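# Stack items beside the upright can to its height

## Task

Using at least two other table objects, build a stack next to the drink can, no more than 10 cm from it, with the can upright and the stack's top within 0.5 cm of the can's top height. Neither the can nor the stack may rest on or touch the golf mat, and the stack may touch only the table, with no robot or other support against it.

## Robot and tools

Robot: two arms. left_arm carries a left hand and stands on the +y side, with its base near (+0.021, +0.236, +0.036) m. right_arm carries a right hand and stands on the -y side, with its base near (+0.014, -0.311, +0.026) m. Arm names do not match the sides of camera images. A camera stand sits behind the arms. Loose objects may get a brief nudge now and then. Anything that falls off the table, or is left off it, fails the job.

Scene frame: the origin is at table-top height, halfway between the arms' nominal bases. +z is up and +x points out over the table. All reported poses, targets and offset axes use this frame.

Hand point: a point fixed to each palm, about 0.15 m out from the wrist mount and 0.05 m in front of the palm. Its +z runs along the straight fingers, and +y points out of the palm. For the right hand, +x runs across the palm away from the thumb; for the left hand, +x points toward the thumb. Straight fingers reach 6-7 cm past the point and sit 6 cm behind it along -y. A bracket on the little-finger side of the wrist can strike objects.

Row layout: 28 numbers, each in [-1, 1]. Both arms are always included. Numbers 1-6 are the left arm's dx, dy, dz, rx, ry, rz. Numbers 7-12 are the left hand's motors: little, ring, middle, index, thumb_bend, thumb_turn. Numbers 13-14 are the left hand's force_limit and speed. Numbers 15-28 repeat the same pattern for the right arm. The pose numbers are offsets, not poses. They count from that arm's Hand target at the start of the action or move, along the scene axes, and 1.0 means 0.6 m or 180 degrees. rx, ry, rz form one rotation vector about the hand point. Sending six zeros re-requests the current Hand target. Hand motor numbers are absolute targets: -1 is open/straight and +1 is closed. For thumb_turn, -1 puts the thumb beside the palm and +1 puts it opposite the fingers. force_limit runs linearly from about 0 N at -1 to 10 N at +1 (15 N for the two thumb motors). speed rises from near zero at -1 to full speed at +0.48 and stays full above that. There is no 'no change' value for a hand. To keep a hand as it is, resend that hand's last executed eight numbers. If none has been sent yet, send hand_measured followed by hand_force_limit and hand_speed.

execute_actions: actions is a list of actions. Each action is a list of up to 15 rows, one row per 1/30 s step. If an action has fewer than 15 rows, its last row is held for the remaining steps. Each action lasts 0.5 s. Every row in an action is measured from the pose at the action's start, not from the previous row. cameras is a list of names, ["all"], or []. Images come back only if actions is empty or cameras are requested.

move: target is either one 28-number row or up to 15 rows. Every row's offsets count from the same starting Hand targets. The hand points follow straight paths, and all arms finish together within at most 10 s. speed is the path's top speed in m/s, from 0.002 to 4.3 (default 0.25); turning is limited to twice that in rad/s. You can give one number or one per target. blend, in metres, rounds corners in a list; 0 means stop at each target. blocking=false returns after about 0.5 s while the move keeps running. The result adds a 'move:' line with an ending such as done, off_target, moving, held or fault, plus limits (paced = pose clipped, held = steps withheld). Paths do not avoid obstacles or the other arm.

wait: seconds from 0 to 10; the arms hold their last command. stop: brakes a running move. zoom_image: camera is cam_high, cam_left_wrist or cam_right_wrist; region is [x0, y0, x1, y1] in pixels of the 672x504 image, at most 504 wide and high. It works only on the newest images. show_instructions: shows the reference pages. finished_scene: ends the scene for good (scene 1); the stack must then stand on its own.

Results: end_effector_position (m) and end_effector_quat_wxyz per arm; Hand target, which is the base for the next offsets; joint positions, velocities and torques; motor temperatures. For each hand, hand_measured, hand_stopped_by and hand_load_n list six values in motor order. hand_stopped_by values are moving, target, force, stalled or fault. hand_load_n is positive when something pushes a finger open; a value near 0 on a held object means the grip is lost.

Behaviour to expect: orientation commands are clipped to within 40 degrees of the current orientation each step. Hands often rest 1-3 cm (sometimes 5 cm) short of or below the command, usually lower, and a loaded elbow may sag. If an arm is short, send the remaining distance as an offset. To stop pressing on something, command a target back past the hand point. Do not route a path close to an arm's own base; go around it instead.

Gripping: with the thumb turned opposite the fingers, the hand holds objects about 3.5-6.5 cm thick, or handles down to about 2.5 cm. For a gentle grip, close at speed -0.94 or lower, because fast fingers overshoot the force limit. To squeeze harder, raise force_limit and send a target more closed than hand_measured. To release, send a target more open than hand_measured.

Avoid: dropping or releasing objects while they move, fast impacts, hard pushes, knocking the can over, putting things onto the golf mat, letting the arms touch each other or one hand grip the other, and holding loads or stretched poses for long. A MOTOR HOT line appears at 85 °C; at 100 °C the arm's joints go limp for 30-60 s.

Each tool is called in YAML: its name, and indented under it one key for each argument.

Reference images:

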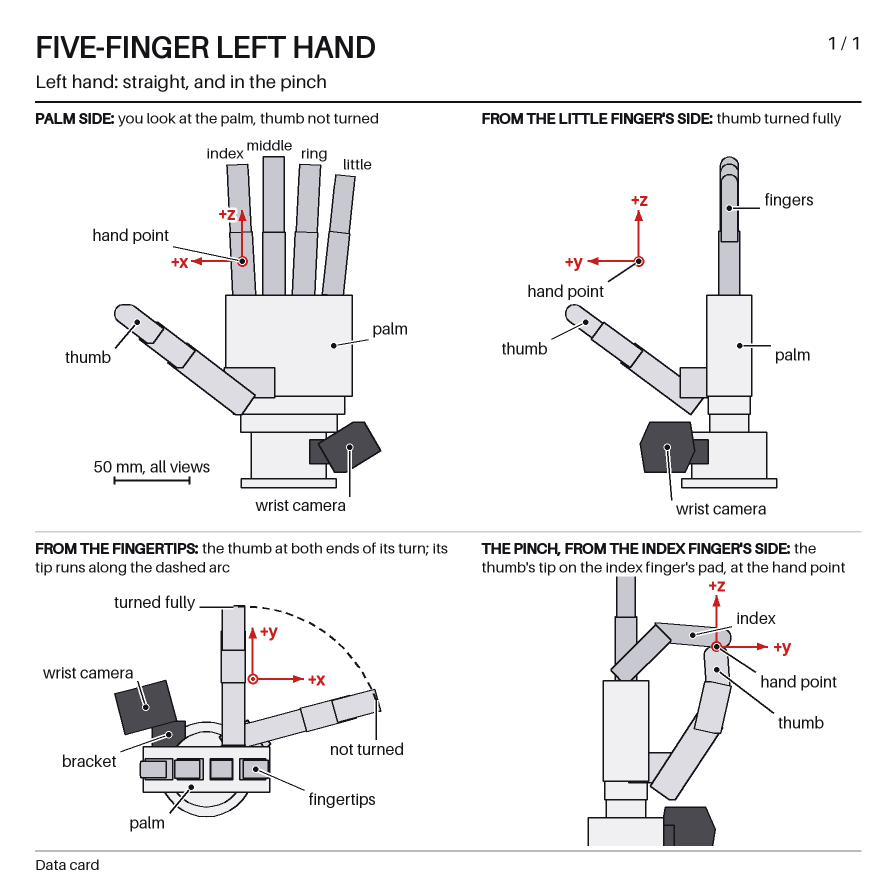

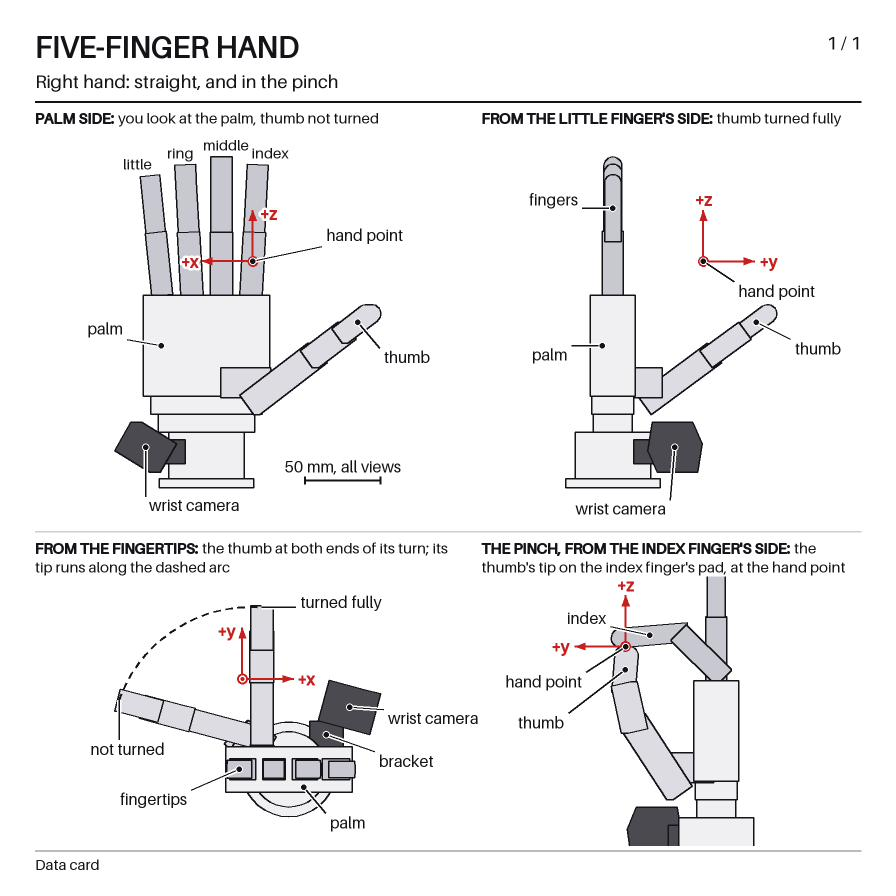

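## Session

execute_actions:
  actions: []

Scene clock: 0.00 s.
left_arm: end_effector_position=(+0.4574, -0.2667, +0.2778) hand_measured=(-1.000, -1.000, -1.000, -1.000, -1.000, -1.000) hand_load_n=(+0.0, +0.0, +0.0, +0.5, +0.0, +0.0) hand_stopped_by=(target, target, target, target, target, target) hand_force_limit=0.00 hand_speed=-0.80 end_effector_quat_wxyz=(-0.303, +0.551, -0.453, +0.632) | right_arm: end_effector_position=(+0.7617, -0.3988, +0.1480) hand_measured=(-1.000, -1.000, -1.000, -1.000, -1.000, -1.000) hand_load_n=(+0.0, +0.0, +0.0, +0.0, +0.0, +0.0) hand_stopped_by=(target, target, target, target, target, target) hand_force_limit=0.00 hand_speed=-0.80 end_effector_quat_wxyz=(+0.164, +0.018, +0.861, +0.481)
Joint positions: left_arm=[-0.939 1.585 0.971 0.59 -0.756 -0.451] | right_arm=[-0.368 2.444 2.206 -1.401 -1.065 1.185]
Joint velocities: within noise
Joint torques (N m): no reading
Motor temperatures (°C): left_arm=[23 24 25 24 21 24] | right_arm=[26 23 24 23 21 22]
Heat: left arm: hottest elbow 25 °C; right arm: hottest waist 26 °C.
Hand target: left_arm +0.4607, -0.2719, +0.2952; -0.300, +0.549, -0.441, +0.643 | right_arm +0.7659, -0.4005, +0.1572; +0.174, +0.012, +0.861, +0.477

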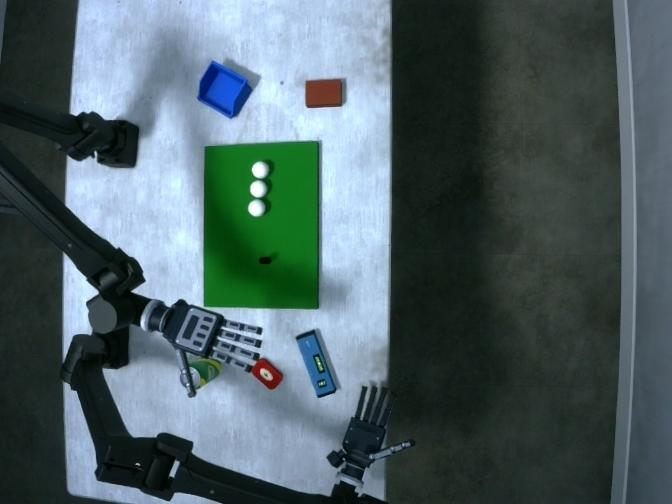

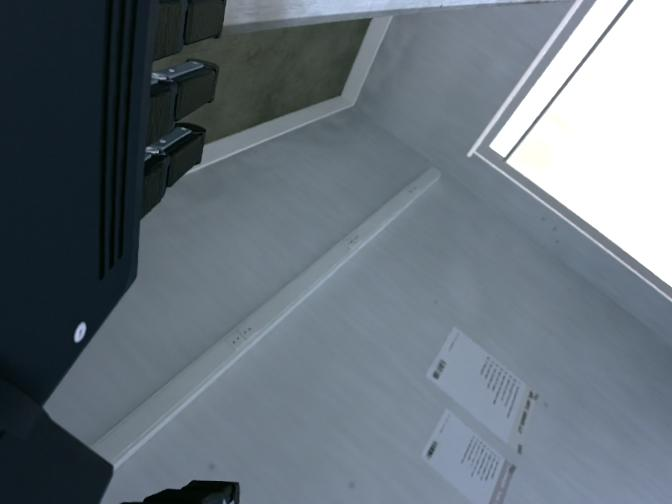

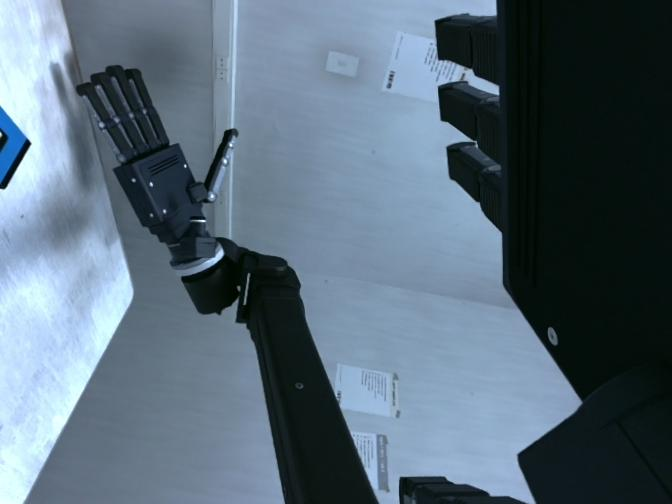

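zoom_image:
  camera: "cam_high"
  region: [160, 290, 360, 420]

zoom_image:
  camera: "cam_high"
  region: [170, 40, 370, 170]

zoom_image:
  camera: "cam_high"
  region: [190, 130, 340, 320]

Scaled by 2.520.

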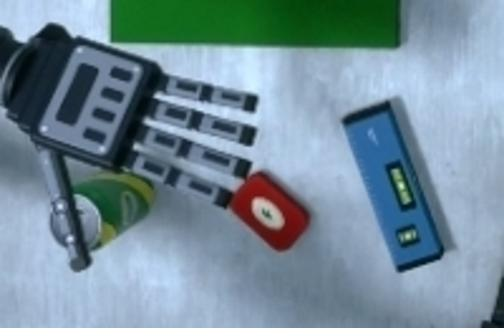

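Scaled by 2.520.

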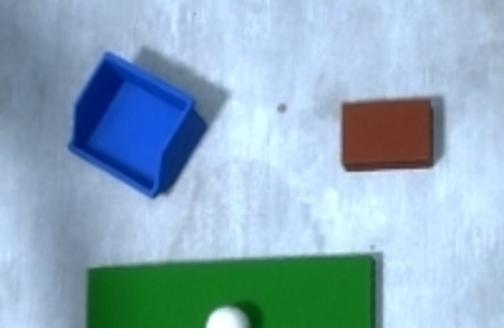

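Scaled by 2.653.

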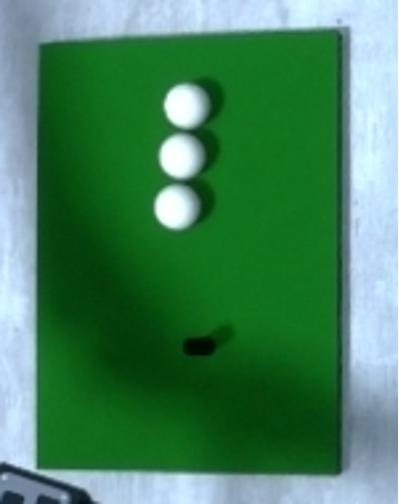

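move:
  target:
    - [0.04, 0.4, 0.12, 0.06, 0.16, -0.018, -1,-1,-1,-1,-1,-1,0,-0.8, 0,0,0,0,0,0,-1,-1,-1,-1,-1,-1,0,-0.8]
    - [0.066, 0.90, 0.058, 0.172, 0.473, -0.054, -1,-1,-1,-1,-1,-1,0,-0.8, 0,0,0,0,0,0,-1,-1,-1,-1,-1,-1,0,-0.8]
  speed: 0.4
  blend: [0.05, 0]
  cameras: ["all"]

Scene clock: 9.07 s.
left_arm: end_effector_position=(+0.4922, +0.2633, +0.3149) hand_measured=(-1.000, -1.000, -1.000, -1.000, -1.000, -1.000) hand_load_n=(+0.0, +0.0, +0.0, +0.0, +0.0, +0.0) hand_stopped_by=(target, target, target, target, target, target) hand_force_limit=0.00 hand_speed=-0.80 end_effector_quat_wxyz=(-0.004, +0.710, -0.704, +0.008) | right_arm: end_effector_position=(+0.7617, -0.3988, +0.1480) hand_measured=(-1.000, -1.000, -1.000, -1.000, -1.000, -1.000) hand_load_n=(+0.0, +0.0, +0.0, +0.0, +0.0, +0.0) hand_stopped_by=(target, target, target, target, target, target) hand_force_limit=0.00 hand_speed=-0.80 end_effector_quat_wxyz=(+0.164, +0.018, +0.861, +0.481)
Joint positions: left_arm=[0.172 1.739 1.884 -1.7 0.007 0.105] | right_arm=[-0.368 2.444 2.206 -1.401 -1.065 1.185]
Joint torques (N m): left_arm=[1.73 -15.85 11.55 0.02 -0.07 0.11] | right_arm=[-0.56 -22.18 9.62 0.49 -0.84 -0.06]
Heat: left arm: hottest elbow 26 °C; right arm: hottest waist 26 °C.
Hand target: left_arm +0.5003, +0.2681, +0.3300; +0.000, +0.707, -0.707, +0.000 | right_arm +0.7659, -0.4005, +0.1572; +0.174, +0.012, +0.861, +0.477
Off the commanded pose: left_arm 0.018 m, 1 deg | right_arm 0.010 m, 1 deg.
joint sent to its limit (left arm) — joint 4 (wrist pitch), lower limit. The joint targets are off in orientation, not in position.
move: off_target (left_arm)
camera_calibration:
cam_left_wrist: T_world_to_cam=[[0.974839, -0.218457, 0.0443397, -0.440218], [-0.211658, -0.844722, 0.491575, 0.173473], [-0.0699334, -0.488591, -0.869706, 0.556614], [0, 0, 0, 1]] pos_world=[0.504785, 0.322324, 0.418335]

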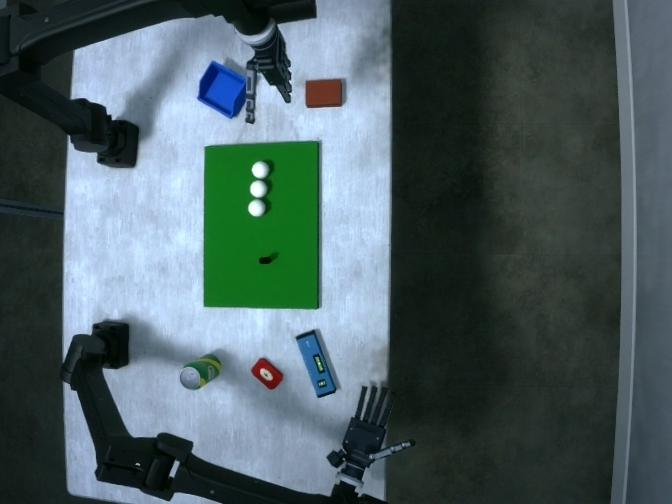

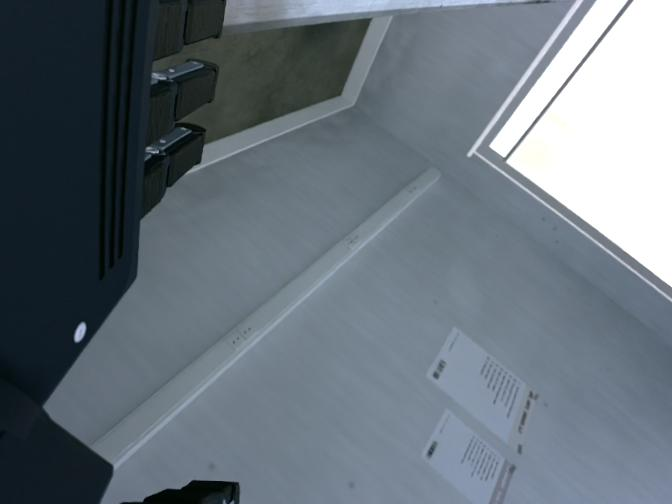

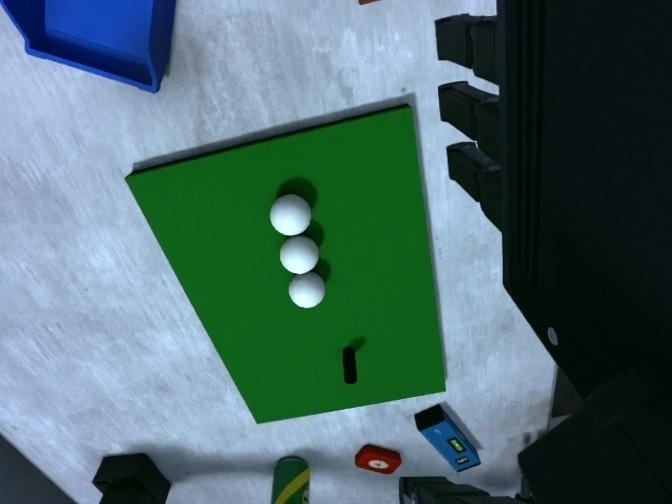

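zoom_image:
  camera: "cam_right_wrist"
  region: [250, 330, 500, 504]

zoom_image:
  camera: "cam_high"
  region: [160, 310, 360, 420]

Scaled by 2.016.

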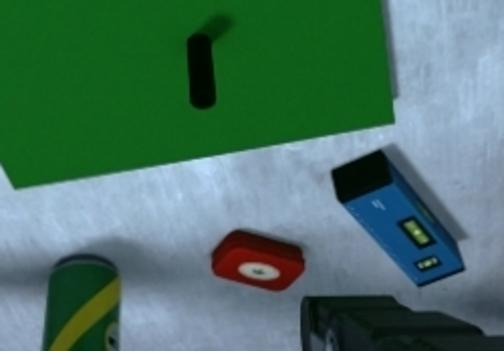

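Scaled by 2.520.

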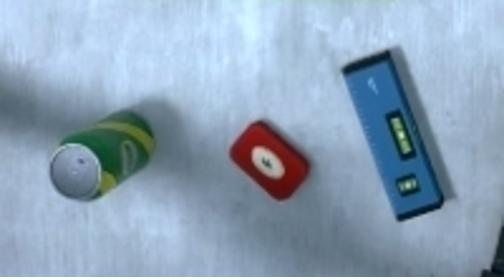

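move:
  target:
    - [0.083,0.19,0,0,0,0,-1,-1,-1,-1,-1,-1,0,-0.8, -0.1,-0.083,0.24,-0.113,-0.053,0.152,-1,-1,-1,-1,-1,-1,0,-0.8]
    - [0.166,0.387,0,0,0,0,-1,-1,-1,-1,-1,-1,0,-0.8, -0.527,-0.083,0.26,-0.34,-0.158,0.4555,-1,-1,-1,-1,-1,-1,0,-0.8]
  speed: 0.35
  blend: [0.05, 0]
  cameras: ["all"]

Scene clock: 14.60 s.
left_arm: end_effector_position=(+0.5959, +0.4887, +0.3230) hand_measured=(-1.000, -1.000, -1.000, -1.000, -1.000, -1.000) hand_load_n=(+0.0, +0.0, +0.0, +0.0, +0.0, +0.0) hand_stopped_by=(target, target, target, target, target, target) hand_force_limit=0.00 hand_speed=-0.80 end_effector_quat_wxyz=(-0.114, +0.703, -0.701, +0.047) | right_arm: end_effector_position=(+0.4552, -0.4570, +0.3076) hand_measured=(-1.000, -1.000, -1.000, -1.000, -1.000, -1.000) hand_load_n=(+0.0, +0.0, +0.0, +0.0, +0.0, +0.0) hand_stopped_by=(target, target, target, target, target, target) hand_force_limit=0.00 hand_speed=-0.80 end_effector_quat_wxyz=(-0.010, +0.698, -0.716, +0.015)
Joint positions: left_arm=[0.481 2.104 2.483 -1.702 0.007 0.419] | right_arm=[-0.322 1.716 1.865 -1.683 -0.005 -0.316]
Joint torques (N m): left_arm=[2.37 -20.13 11.63 0.57 -0.01 0.14] | right_arm=[0.56 -15.79 7.47 0.31 0.03 -0.15]
Heat: left arm: hottest elbow 27 °C; right arm: hottest waist 26 °C.
Hand target: left_arm +0.5999, +0.5002, +0.3300; +0.000, +0.707, -0.707, +0.000 | right_arm +0.4498, -0.4503, +0.3133; +0.000, +0.707, -0.707, +0.001
Off the commanded pose: left_arm 0.014 m, 14 deg | right_arm 0.010 m, 3 deg.
joint sent to its limit (left arm) — joint 4 (wrist pitch), lower limit. The joint targets are off in orientation, not in position.
joint sent to its limit (right arm) — joint 4 (wrist pitch), lower limit. The joint targets still meet the commanded pose.
move: off_target (left_arm, right_arm)
camera_calibration:
cam_left_wrist: T_world_to_cam=[[0.945119, -0.235989, 0.225962, -0.524839], [-0.304677, -0.88633, 0.348699, 0.503726], [0.117988, -0.398408, -0.909588, 0.537893], [0, 0, 0, 1]] pos_world=[0.586045, 0.536912, 0.432205]
cam_right_wrist: T_world_to_cam=[[-0.958644, -0.28131, -0.0431902, 0.319784], [-0.263833, 0.821467, 0.505553, 0.337975], [-0.106738, 0.496041, -0.861714, 0.653642], [0, 0, 0, 1]] pos_world=[0.465496, -0.511909, 0.4062]

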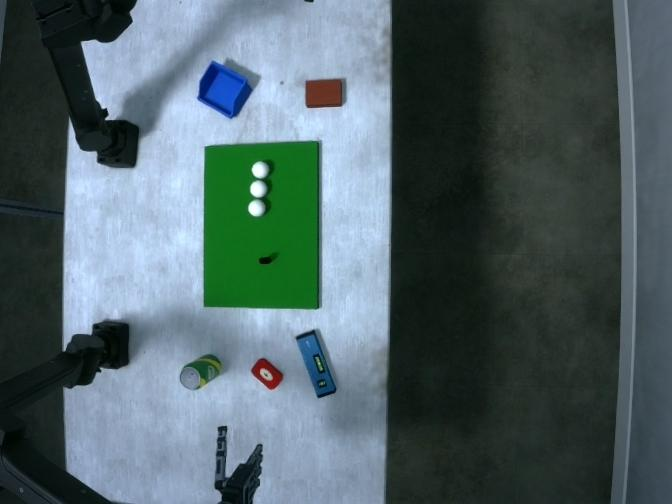

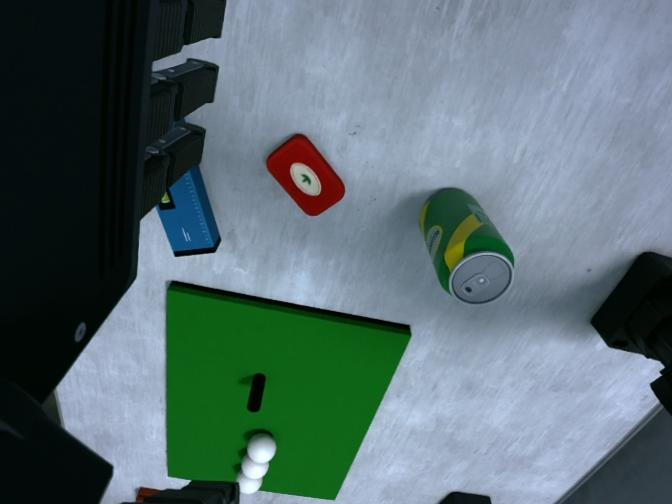

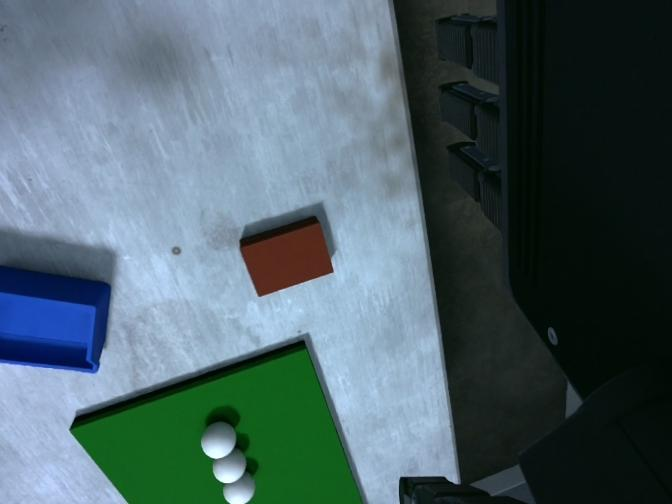

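zoom_image:
  camera: "cam_left_wrist"
  region: [400, 170, 540, 320]

zoom_image:
  camera: "cam_left_wrist"
  region: [140, 120, 360, 270]

zoom_image:
  camera: "cam_right_wrist"
  region: [220, 190, 360, 310]

zoom_image:
  camera: "cam_high"
  region: [180, 50, 260, 130]

Scaled by 3.360.

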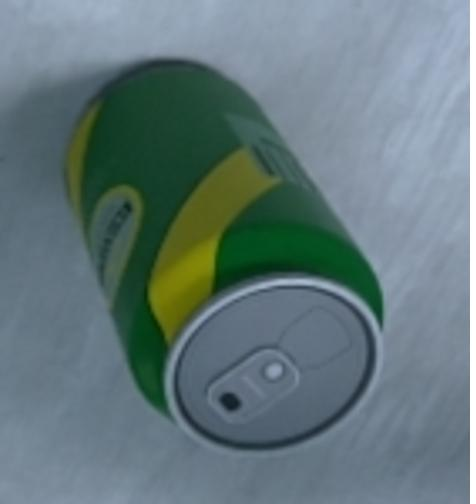

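Scaled by 2.291.

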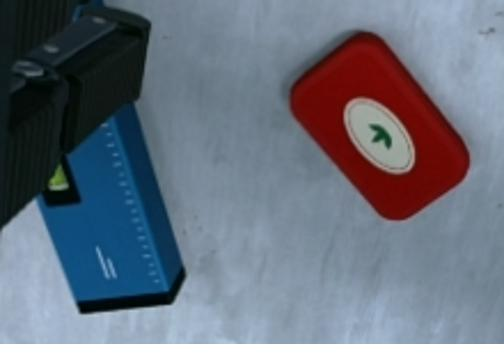

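Scaled by 3.600.

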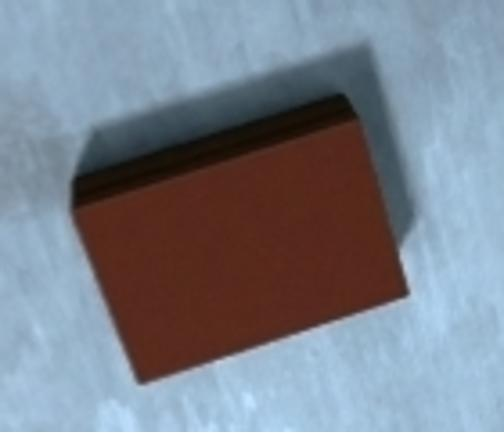

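Scaled by 6.300.

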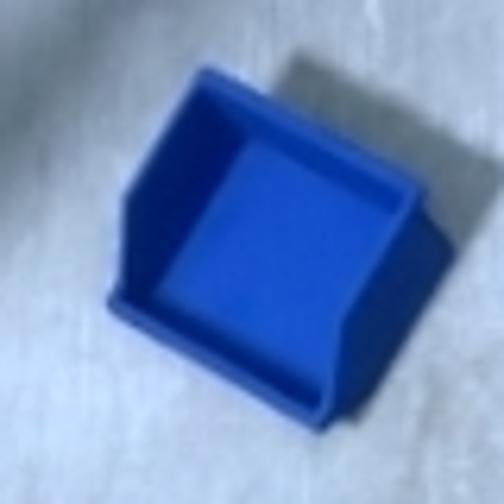

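move:
  target:
    - [-0.4,-0.72,-0.05,-0.1306,-0.4875,-0.1306,-1,-1,-1,-1,-1,-1,0,-0.8, 0,0,0,0,0,0,-1,-1,-1,-1,-1,-1,0,-0.8]
  speed: 0.4
  cameras: ["all"]

Scene clock: 27.87 s.
left_arm: end_effector_position=(+0.3606, +0.0747, +0.2950) hand_measured=(-1.000, -1.000, -1.000, -1.000, -1.000, -1.000) hand_load_n=(+0.0, +0.0, +0.0, +0.0, +0.0, +0.0) hand_stopped_by=(target, target, target, target, target, target) hand_force_limit=0.00 hand_speed=-0.80 end_effector_quat_wxyz=(+0.355, -0.359, +0.616, -0.604) | right_arm: end_effector_position=(+0.4552, -0.4570, +0.3076) hand_measured=(-1.000, -1.000, -1.000, -1.000, -1.000, -1.000) hand_load_n=(+0.0, +0.0, +0.0, +0.0, +0.0, +0.0) hand_stopped_by=(target, target, target, target, target, target) hand_force_limit=0.00 hand_speed=-0.80 end_effector_quat_wxyz=(-0.010, +0.698, -0.716, +0.015)
Joint positions: left_arm=[-0.152 0.573 0.392 0.161 0.301 0.01] | right_arm=[-0.322 1.716 1.865 -1.683 -0.005 -0.317]
Joint torques (N m): left_arm=[-0.21 0.56 9.16 3 -0.09 -0.08] | right_arm=[0.62 -15.85 7.49 0.31 0.04 -0.17]
Motor temperatures (°C): left_arm=[23 25 30 24 21 24] | right_arm=[26 25 27 23 21 22]
Heat: left arm: hottest elbow 30 °C; right arm: hottest elbow 27 °C.
Hand target: left_arm +0.3598, +0.0683, +0.3000; +0.353, -0.354, +0.612, -0.613 | right_arm +0.4498, -0.4503, +0.3133; +0.000, +0.707, -0.707, +0.001
Off the commanded pose: left_arm 0.008 m, 1 deg | right_arm 0.010 m, 3 deg.
joint sent to its limit (right arm) — joint 4 (wrist pitch), lower limit. The joint targets still meet the commanded pose.
move: off_target (right_arm)
camera_calibration:
cam_left_wrist: T_world_to_cam=[[-0.12119, -0.197063, 0.972872, -0.232507], [-0.844207, -0.495082, -0.205445, 0.403665], [0.522137, -0.846203, -0.106363, 0.0259988], [0, 0, 0, 1]] pos_world=[0.299024, 0.176029, 0.311896]
cam_right_wrist: T_world_to_cam=[[-0.958451, -0.281964, -0.0432114, 0.319368], [-0.264407, 0.821301, 0.505523, 0.33817], [-0.10705, 0.495945, -0.86173, 0.653745], [0, 0, 0, 1]] pos_world=[0.465496, -0.51191, 0.4062]

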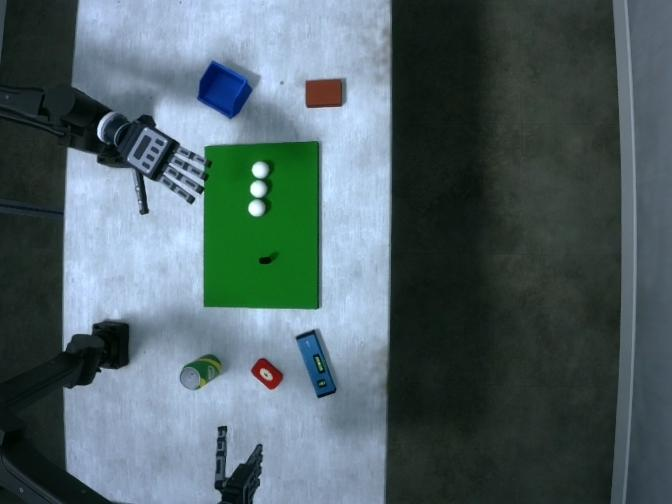

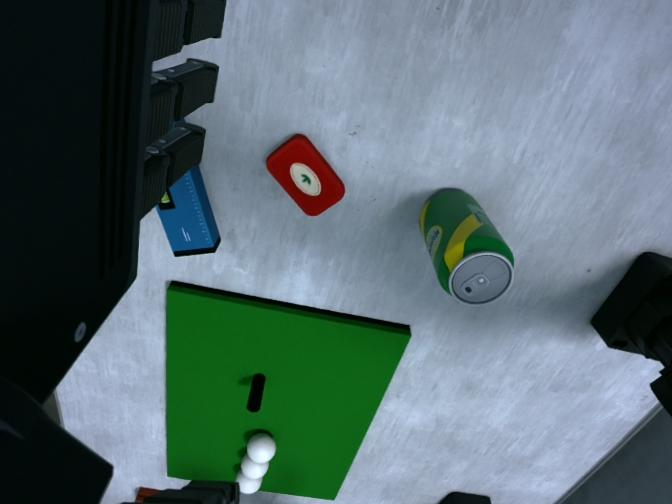

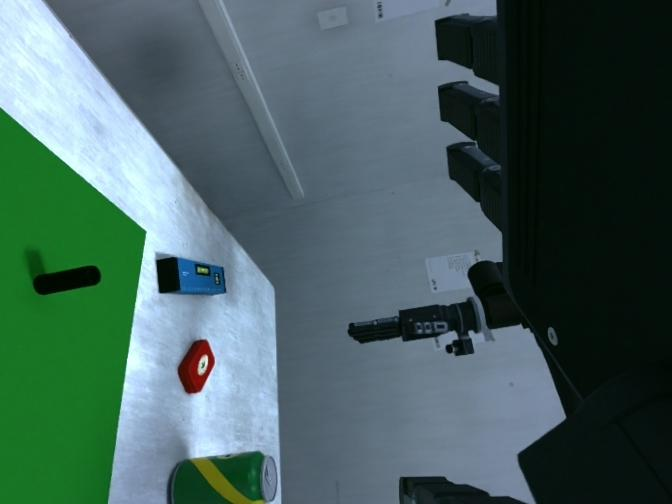

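move:
  target:
    - [-0.05,-0.15,-0.27,0,0,-0.067,-1,-1,-1,-1,-1,-1,0,-0.8, 0,0,0,0,0,0,-1,-1,-1,-1,-1,-1,0,-0.8]
  speed: 0.3
  cameras: ["cam_right_wrist"]

Scene clock: 30.50 s.
left_arm: end_effector_position=(+0.3333, -0.0174, +0.1377) hand_measured=(-1.000, -1.000, -1.000, -1.000, -1.000, -1.000) hand_load_n=(+0.0, +0.0, +0.0, +0.0, +0.0, -0.5) hand_stopped_by=(target, target, target, target, target, target) hand_force_limit=0.00 hand_speed=-0.80 end_effector_quat_wxyz=(+0.293, -0.290, +0.648, -0.641) | right_arm: end_effector_position=(+0.4552, -0.4570, +0.3076) hand_measured=(-1.000, -1.000, -1.000, -1.000, -1.000, -1.000) hand_load_n=(+0.0, +0.0, +0.0, +0.0, +0.0, +0.0) hand_stopped_by=(target, target, target, target, target, target) hand_force_limit=0.00 hand_speed=-0.80 end_effector_quat_wxyz=(-0.010, +0.698, -0.716, +0.015)
Joint positions: left_arm=[-0.442 1.295 0.141 1.146 0.221 0.01] | right_arm=[-0.322 1.716 1.865 -1.683 -0.005 -0.317]
Joint torques (N m): left_arm=[0.32 -2.96 4.36 3.04 0.19 -0.07] | right_arm=[0.5 -15.79 7.46 0.31 0.03 -0.17]
Heat: left arm: hottest elbow 29 °C; right arm: hottest elbow 27 °C.
Hand target: left_arm +0.3298, -0.0218, +0.1380; +0.286, -0.287, +0.646, -0.646 | right_arm +0.4498, -0.4503, +0.3133; +0.000, +0.707, -0.707, +0.001
Off the commanded pose: left_arm 0.006 m, 1 deg | right_arm 0.010 m, 3 deg.
joint sent to its limit (right arm) — joint 4 (wrist pitch), lower limit. The joint targets still meet the commanded pose.
move: off_target (right_arm)
camera_calibration:
cam_right_wrist: T_world_to_cam=[[-0.958451, -0.281964, -0.0432114, 0.319368], [-0.264407, 0.821301, 0.505523, 0.33817], [-0.10705, 0.495945, -0.86173, 0.653745], [0, 0, 0, 1]] pos_world=[0.465496, -0.51191, 0.4062]
Images, in order (width x height): cam_right_wrist 672x504.

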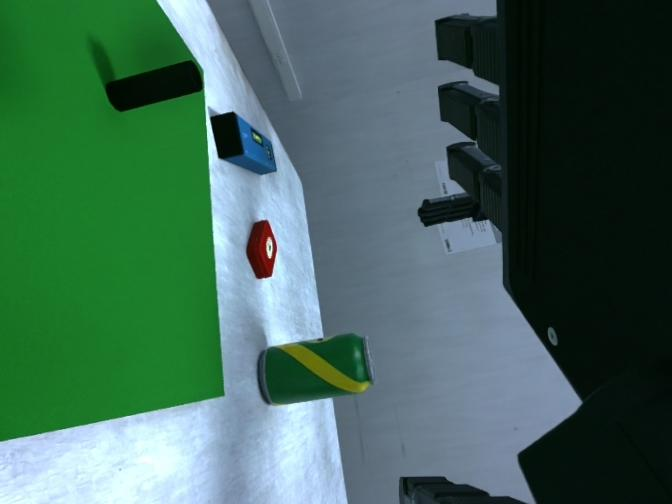

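zoom_image:
  camera: "cam_right_wrist"
  region: [190, 300, 400, 440]

zoom_image:
  camera: "cam_right_wrist"
  region: [190, 90, 320, 300]

wait:
  seconds: 0.1
  cameras: ["cam_left_wrist", "cam_right_wrist"]

Scaled by 2.400.

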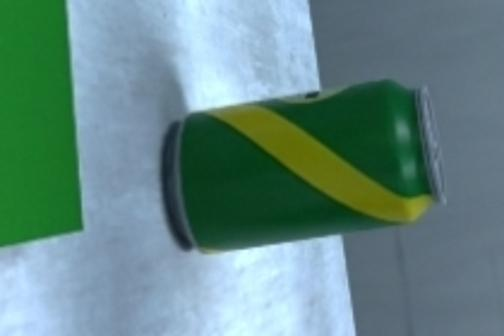

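Scaled by 2.400.

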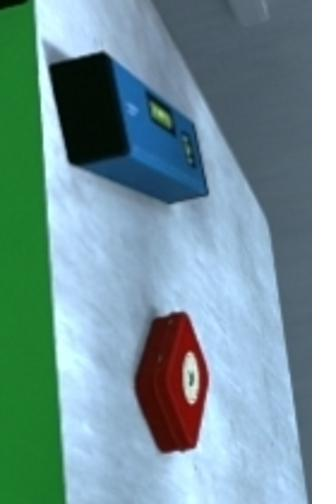

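Scene clock: 31.60 s.
left_arm: end_effector_position=(+0.3333, -0.0174, +0.1378) hand_measured=(-1.000, -1.000, -1.000, -1.000, -1.000, -1.000) hand_load_n=(+0.0, +0.0, +0.0, +0.0, +0.0, -0.5) hand_stopped_by=(target, target, target, target, target, target) hand_force_limit=0.00 hand_speed=-0.80 end_effector_quat_wxyz=(+0.293, -0.290, +0.648, -0.641) | right_arm: end_effector_position=(+0.4552, -0.4570, +0.3076) hand_measured=(-1.000, -1.000, -1.000, -1.000, -1.000, -1.000) hand_load_n=(+0.0, +0.0, +0.5, -0.5, +0.0, +0.0) hand_stopped_by=(target, target, target, target, target, target) hand_force_limit=0.00 hand_speed=-0.80 end_effector_quat_wxyz=(-0.010, +0.698, -0.716, +0.015)
Joint positions: left_arm=[-0.442 1.295 0.141 1.146 0.221 0.01] | right_arm=[-0.322 1.716 1.865 -1.683 -0.005 -0.317]
Joint torques (N m): left_arm=[0.32 -2.9 4.36 3.04 0.18 -0.07] | right_arm=[0.5 -15.85 7.47 0.31 0.04 -0.17]
Heat: left arm: hottest elbow 29 °C; right arm: hottest elbow 27 °C.
Hand target: left_arm +0.3298, -0.0218, +0.1381; +0.287, -0.287, +0.646, -0.646 | right_arm +0.4498, -0.4503, +0.3133; +0.000, +0.707, -0.707, +0.001
Off the commanded pose: left_arm 0.006 m, 1 deg | right_arm 0.010 m, 3 deg.
wait: 0.10 s; at rest from the start
camera_calibration:
cam_left_wrist: T_world_to_cam=[[-0.170346, -0.163242, 0.971769, -0.0839171], [-0.926608, -0.308965, -0.214331, 0.334624], [0.33523, -0.936959, -0.0986302, 0.00524551], [0, 0, 0, 1]] pos_world=[0.294012, 0.094603, 0.153786]
cam_right_wrist: T_world_to_cam=[[-0.958451, -0.281964, -0.0432114, 0.319368], [-0.264407, 0.821301, 0.505523, 0.33817], [-0.10705, 0.495945, -0.86173, 0.653745], [0, 0, 0, 1]] pos_world=[0.465496, -0.51191, 0.4062]
Images, in order (width x height): cam_left_wrist 672x504, cam_right_wrist 672x504.

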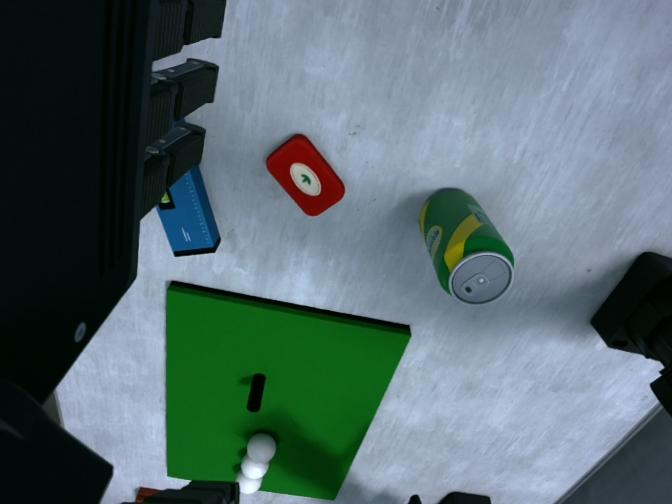

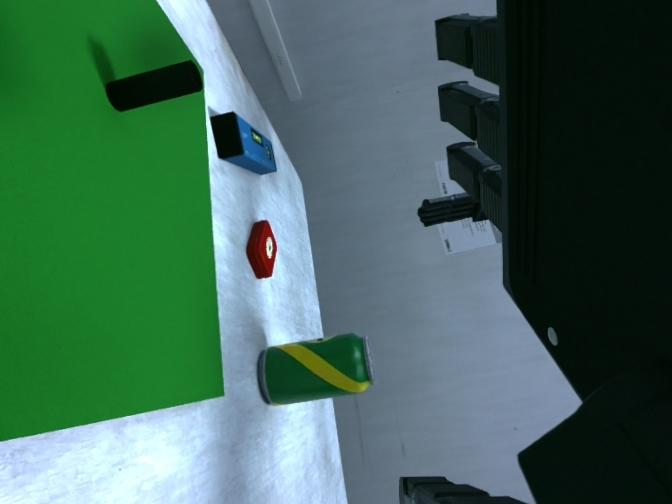

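zoom_image:
  camera: "cam_right_wrist"
  region: [230, 205, 300, 290]

zoom_image:
  camera: "cam_right_wrist"
  region: [200, 100, 290, 185]

zoom_image:
  camera: "cam_right_wrist"
  region: [240, 320, 390, 420]

Scaled by 5.929.

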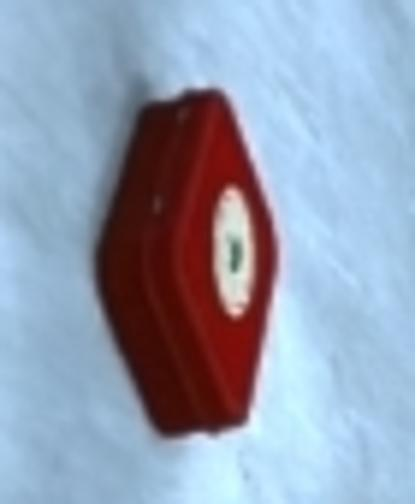

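Scaled by 5.600.

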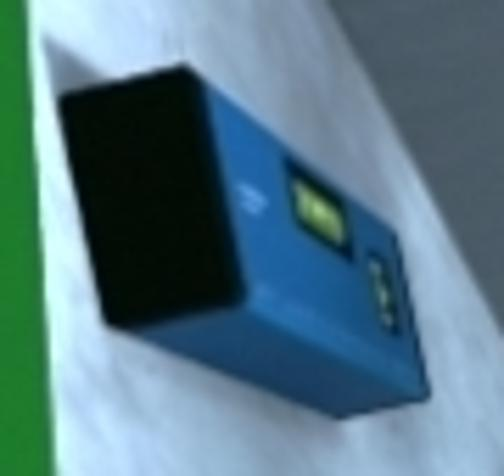

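Scaled by 3.360.

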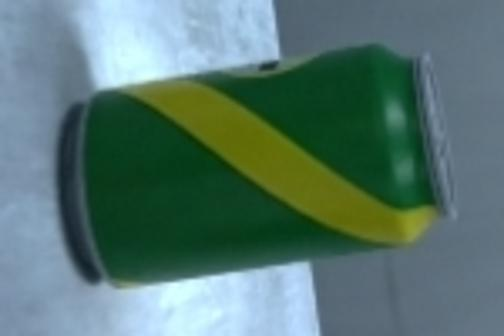

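move:
  target:
    - [0.05,0.15,0.3,0,0,0.0,-1,-1,-1,-1,-1,-1,0,-0.8, 0,0,0,0,0,0,-1,-1,-1,-1,-1,-1,0,-0.8]
    - [0.4,0.83,0.333,0.1826,0.4756,0.1826,-1,-1,-1,-1,-1,-1,0,-0.8, 0,0,0,0,0,0,-1,-1,-1,-1,-1,-1,0,-0.8]
  speed: 0.5
  blend: [0.05, 0]

move:
  target:
    - [0,0,0,0,0,0,-1,-1,-1,-1,-1,-1,0,-0.8, -0.13,0.65,0,0.09,-0.34,0.09,-1,-1,-1,-1,-1,-1,0,-0.8]
    - [0,0,0,0,0,0,-1,-1,-1,-1,-1,-1,0,-0.8, -0.17,0.917,-0.29,0.1306,-0.4875,0.1306,-1,-1,-1,-1,-1,-1,0,-0.8]
  speed: 0.4
  blend: [0.03, 0]
  cameras: ["all"]

Scene clock: 39.00 s.
left_arm: end_effector_position=(+0.5655, +0.4690, +0.3240) hand_measured=(-1.000, -1.000, -1.000, -1.000, -1.000, -1.000) hand_load_n=(+0.0, +0.0, +0.0, +0.0, +0.0, +0.0) hand_stopped_by=(target, target, target, target, target, target) hand_force_limit=0.00 hand_speed=-0.80 end_effector_quat_wxyz=(-0.088, +0.698, -0.710, +0.037) | right_arm: end_effector_position=(+0.4552, -0.4570, +0.3076) hand_measured=(-1.000, -1.000, -1.000, -1.000, -1.000, -1.000) hand_load_n=(+0.0, +0.0, +0.0, +0.0, -0.5, +0.0) hand_stopped_by=(target, target, target, target, target, target) hand_force_limit=0.00 hand_speed=-0.80 end_effector_quat_wxyz=(-0.010, +0.698, -0.716, +0.015)
Joint positions: left_arm=[0.471 2.013 2.333 -1.7 0.006 0.429] | right_arm=[-0.322 1.716 1.865 -1.683 -0.005 -0.317]
Joint torques (N m): left_arm=[2.02 -20.13 11.54 0.39 -0.08 -0.06] | right_arm=[0.5 -15.79 7.49 0.31 0.04 -0.17]
Heat: left arm: hottest elbow 29 °C; right arm: hottest elbow 28 °C.
Hand target: left_arm +0.5697, +0.4763, +0.3376; +0.001, +0.708, -0.707, +0.000 | right_arm +0.4498, -0.4503, +0.3133; +0.000, +0.707, -0.707, +0.001
Off the commanded pose: left_arm 0.016 m, 11 deg | right_arm 0.010 m, 3 deg.
joint sent to its limit (left arm) — joint 4 (wrist pitch), lower limit. The joint targets are off in orientation, not in position.
joint sent to its limit (right arm) — joint 4 (wrist pitch), lower limit. The joint targets still meet the commanded pose.
move: off_target (left_arm, right_arm)

Scene clock: 42.33 s.
left_arm: end_effector_position=(+0.5655, +0.4690, +0.3240) hand_measured=(-1.000, -1.000, -1.000, -1.000, -1.000, -1.000) hand_load_n=(+0.0, +0.0, +0.0, +0.0, +0.0, +0.0) hand_stopped_by=(target, target, target, target, target, target) hand_force_limit=0.00 hand_speed=-0.80 end_effector_quat_wxyz=(-0.088, +0.698, -0.710, +0.037) | right_arm: end_effector_position=(+0.3546, +0.0992, +0.1495) hand_measured=(-1.000, -1.000, -1.000, -1.000, -1.000, -1.000) hand_load_n=(+0.0, +0.0, +0.0, +0.0, +0.0, +0.0) hand_stopped_by=(target, target, target, target, target, target) hand_force_limit=0.00 hand_speed=-0.80 end_effector_quat_wxyz=(+0.617, -0.603, +0.361, -0.354)
Joint positions: left_arm=[0.471 2.013 2.333 -1.7 0.006 0.429] | right_arm=[1.017 1.538 0.49 1.061 0.485 0.013]
Joint torques (N m): left_arm=[1.96 -19.96 11.55 0.39 -0.08 -0.06] | right_arm=[0.56 -7.24 4.82 3.04 0 -0.16]
Heat: left arm: hottest elbow 29 °C; right arm: hottest elbow 28 °C.
Hand target: left_arm +0.5697, +0.4763, +0.3376; +0.001, +0.708, -0.707, +0.000 | right_arm +0.3477, +0.0999, +0.1394; +0.613, -0.612, +0.354, -0.354
Off the commanded pose: left_arm 0.016 m, 11 deg | right_arm 0.012 m, 1 deg.
joint sent to its limit (left arm) — joint 4 (wrist pitch), lower limit. The joint targets are off in orientation, not in position.
move: off_target (left_arm, right_arm)
camera_calibration:
cam_left_wrist: T_world_to_cam=[[0.95117, -0.250653, 0.180135, -0.482536], [-0.30252, -0.872904, 0.382779, 0.458102], [0.0612954, -0.418583, -0.906108, 0.574896], [0, 0, 0, 1]] pos_world=[0.56232, 0.519571, 0.432487]
cam_right_wrist: T_world_to_cam=[[0.160058, -0.241129, -0.957203, 0.10894], [-0.851139, 0.457417, -0.25755, 0.292968], [0.499944, 0.855936, -0.132021, -0.129192], [0, 0, 0, 1]] pos_world=[0.296509, 0.0028403, 0.162675]

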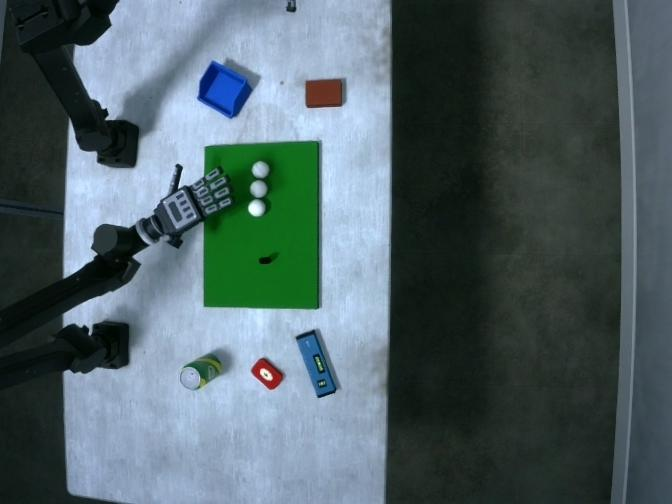

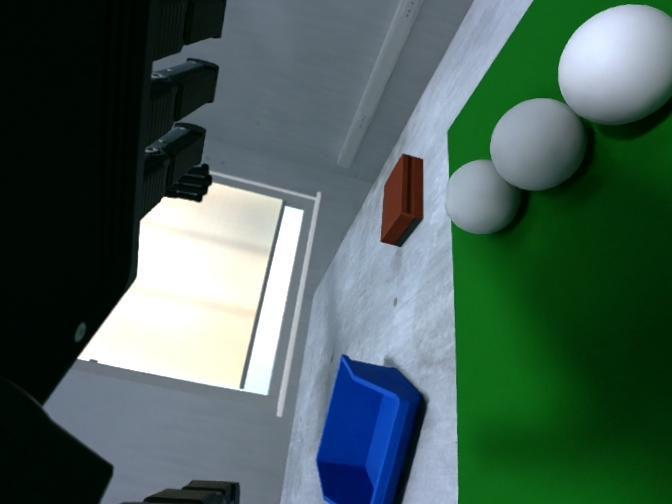

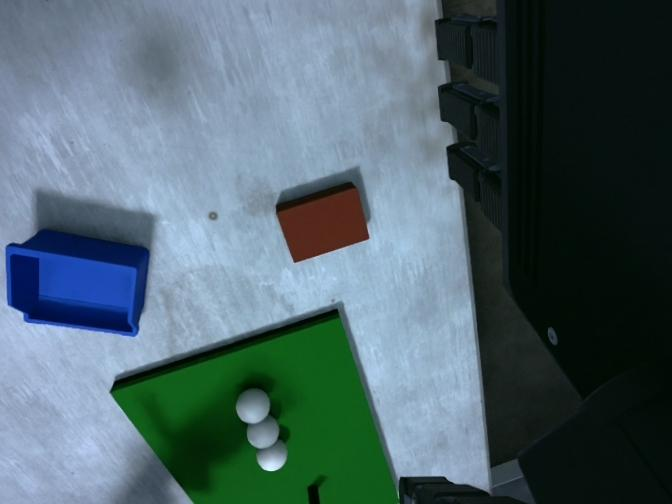

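zoom_image:
  camera: "cam_left_wrist"
  region: [370, 140, 440, 260]

zoom_image:
  camera: "cam_left_wrist"
  region: [300, 330, 460, 504]

Scaled by 4.200.

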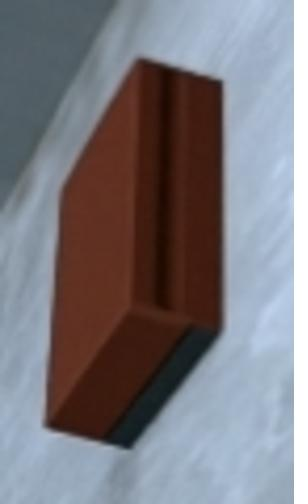

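Scaled by 2.897.

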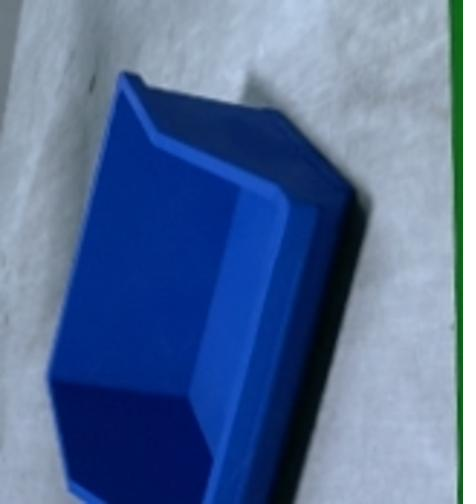

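zoom_image:
  camera: "cam_high"
  region: [170, 340, 240, 400]

zoom_image:
  camera: "cam_high"
  region: [240, 320, 350, 404]

zoom_image:
  camera: "cam_high"
  region: [290, 66, 360, 122]

zoom_image:
  camera: "cam_right_wrist"
  region: [0, 160, 400, 350]

Scaled by 7.200.

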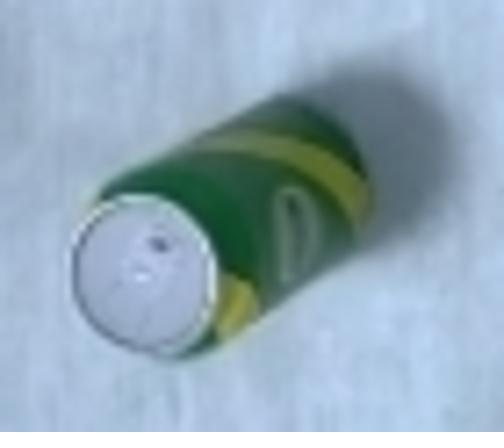

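Scaled by 4.582.

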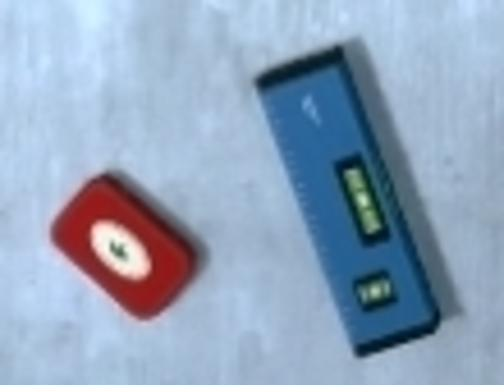

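Scaled by 7.200.

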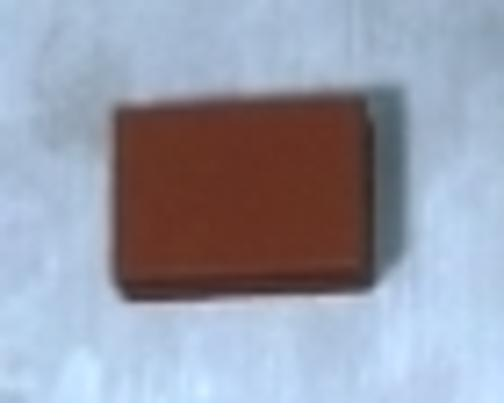

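Scaled by 1.260.

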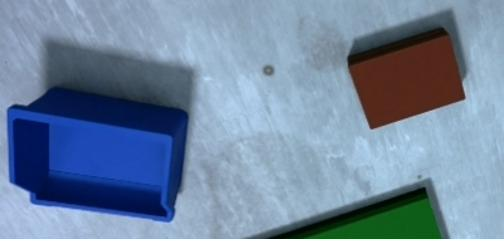

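move:
  target:
    - [0,0,0,0,0,0,-1,-1,-1,-1,-1,-1,0,-0.8, 0.07,0.15,-0.065,0,0,0.083,-1,-1,-1,-1,-1,-1,0,-0.8]
  speed: 0.2
  cameras: ["cam_left_wrist", "cam_right_wrist"]

Scene clock: 49.07 s.
left_arm: end_effector_position=(+0.5655, +0.4690, +0.3240) hand_measured=(-1.000, -1.000, -1.000, -1.000, -1.000, -1.000) hand_load_n=(+0.0, +0.0, +0.0, +0.0, +0.0, +0.0) hand_stopped_by=(target, target, target, target, target, target) hand_force_limit=0.00 hand_speed=-0.80 end_effector_quat_wxyz=(-0.088, +0.698, -0.710, +0.037) | right_arm: end_effector_position=(+0.3731, +0.1813, +0.0916) hand_measured=(-1.000, -1.000, -1.000, -1.000, -1.000, -1.000) hand_load_n=(+0.0, +0.0, +0.0, +0.0, +0.0, +0.0) hand_stopped_by=(target, target, target, target, target, target) hand_force_limit=0.00 hand_speed=-0.80 end_effector_quat_wxyz=(+0.644, -0.664, +0.274, -0.262)
Joint positions: left_arm=[0.471 2.013 2.333 -1.7 0.006 0.429] | right_arm=[0.956 1.817 0.681 1.102 0.143 0.01]
Joint torques (N m): left_arm=[2.02 -20.01 11.55 0.38 -0.08 -0.06] | right_arm=[-1.79 -9.99 8.2 3.07 -0.23 -0.14]
Heat: left arm: hottest elbow 30 °C; right arm: hottest elbow 27 °C.
Hand target: left_arm +0.5697, +0.4763, +0.3376; +0.001, +0.708, -0.707, +0.000 | right_arm +0.3896, +0.1901, +0.1004; +0.653, -0.653, +0.271, -0.271
Off the commanded pose: left_arm 0.016 m, 11 deg | right_arm 0.021 m, 2 deg.
joint sent to its limit (left arm) — joint 4 (wrist pitch), lower limit. The joint targets are off in orientation, not in position.
move: off_target (left_arm, right_arm)
camera_calibration:
cam_left_wrist: T_world_to_cam=[[0.95117, -0.250653, 0.180135, -0.482536], [-0.30252, -0.872904, 0.382779, 0.458102], [0.0612954, -0.418583, -0.906108, 0.574896], [0, 0, 0, 1]] pos_world=[0.56232, 0.519571, 0.432487]
cam_right_wrist: T_world_to_cam=[[0.199835, -0.226718, -0.953239, 0.0524939], [-0.950155, 0.192776, -0.245038, 0.34005], [0.239316, 0.954692, -0.176894, -0.132994], [0, 0, 0, 1]] pos_world=[0.344438, 0.0733157, 0.109839]
Images, in order (width x height): cam_left_wrist 672x504, cam_right_wrist 672x504.

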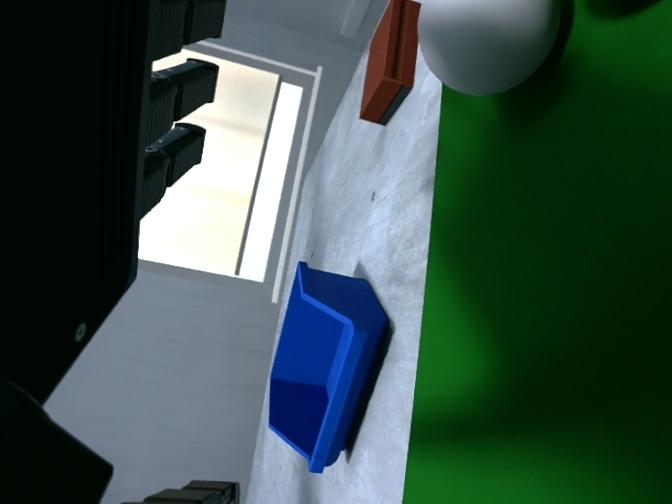

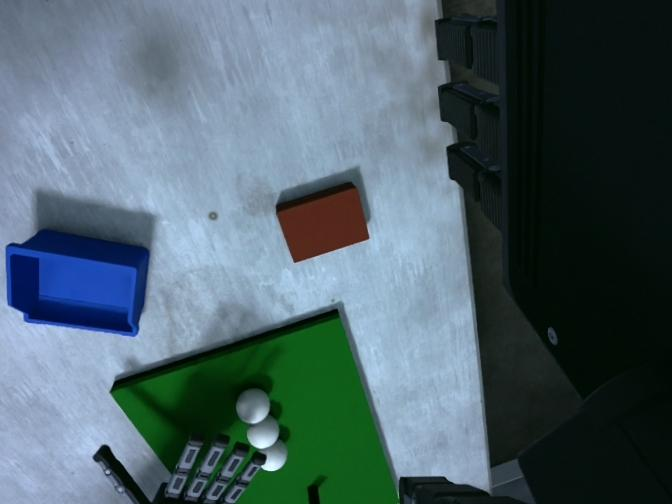

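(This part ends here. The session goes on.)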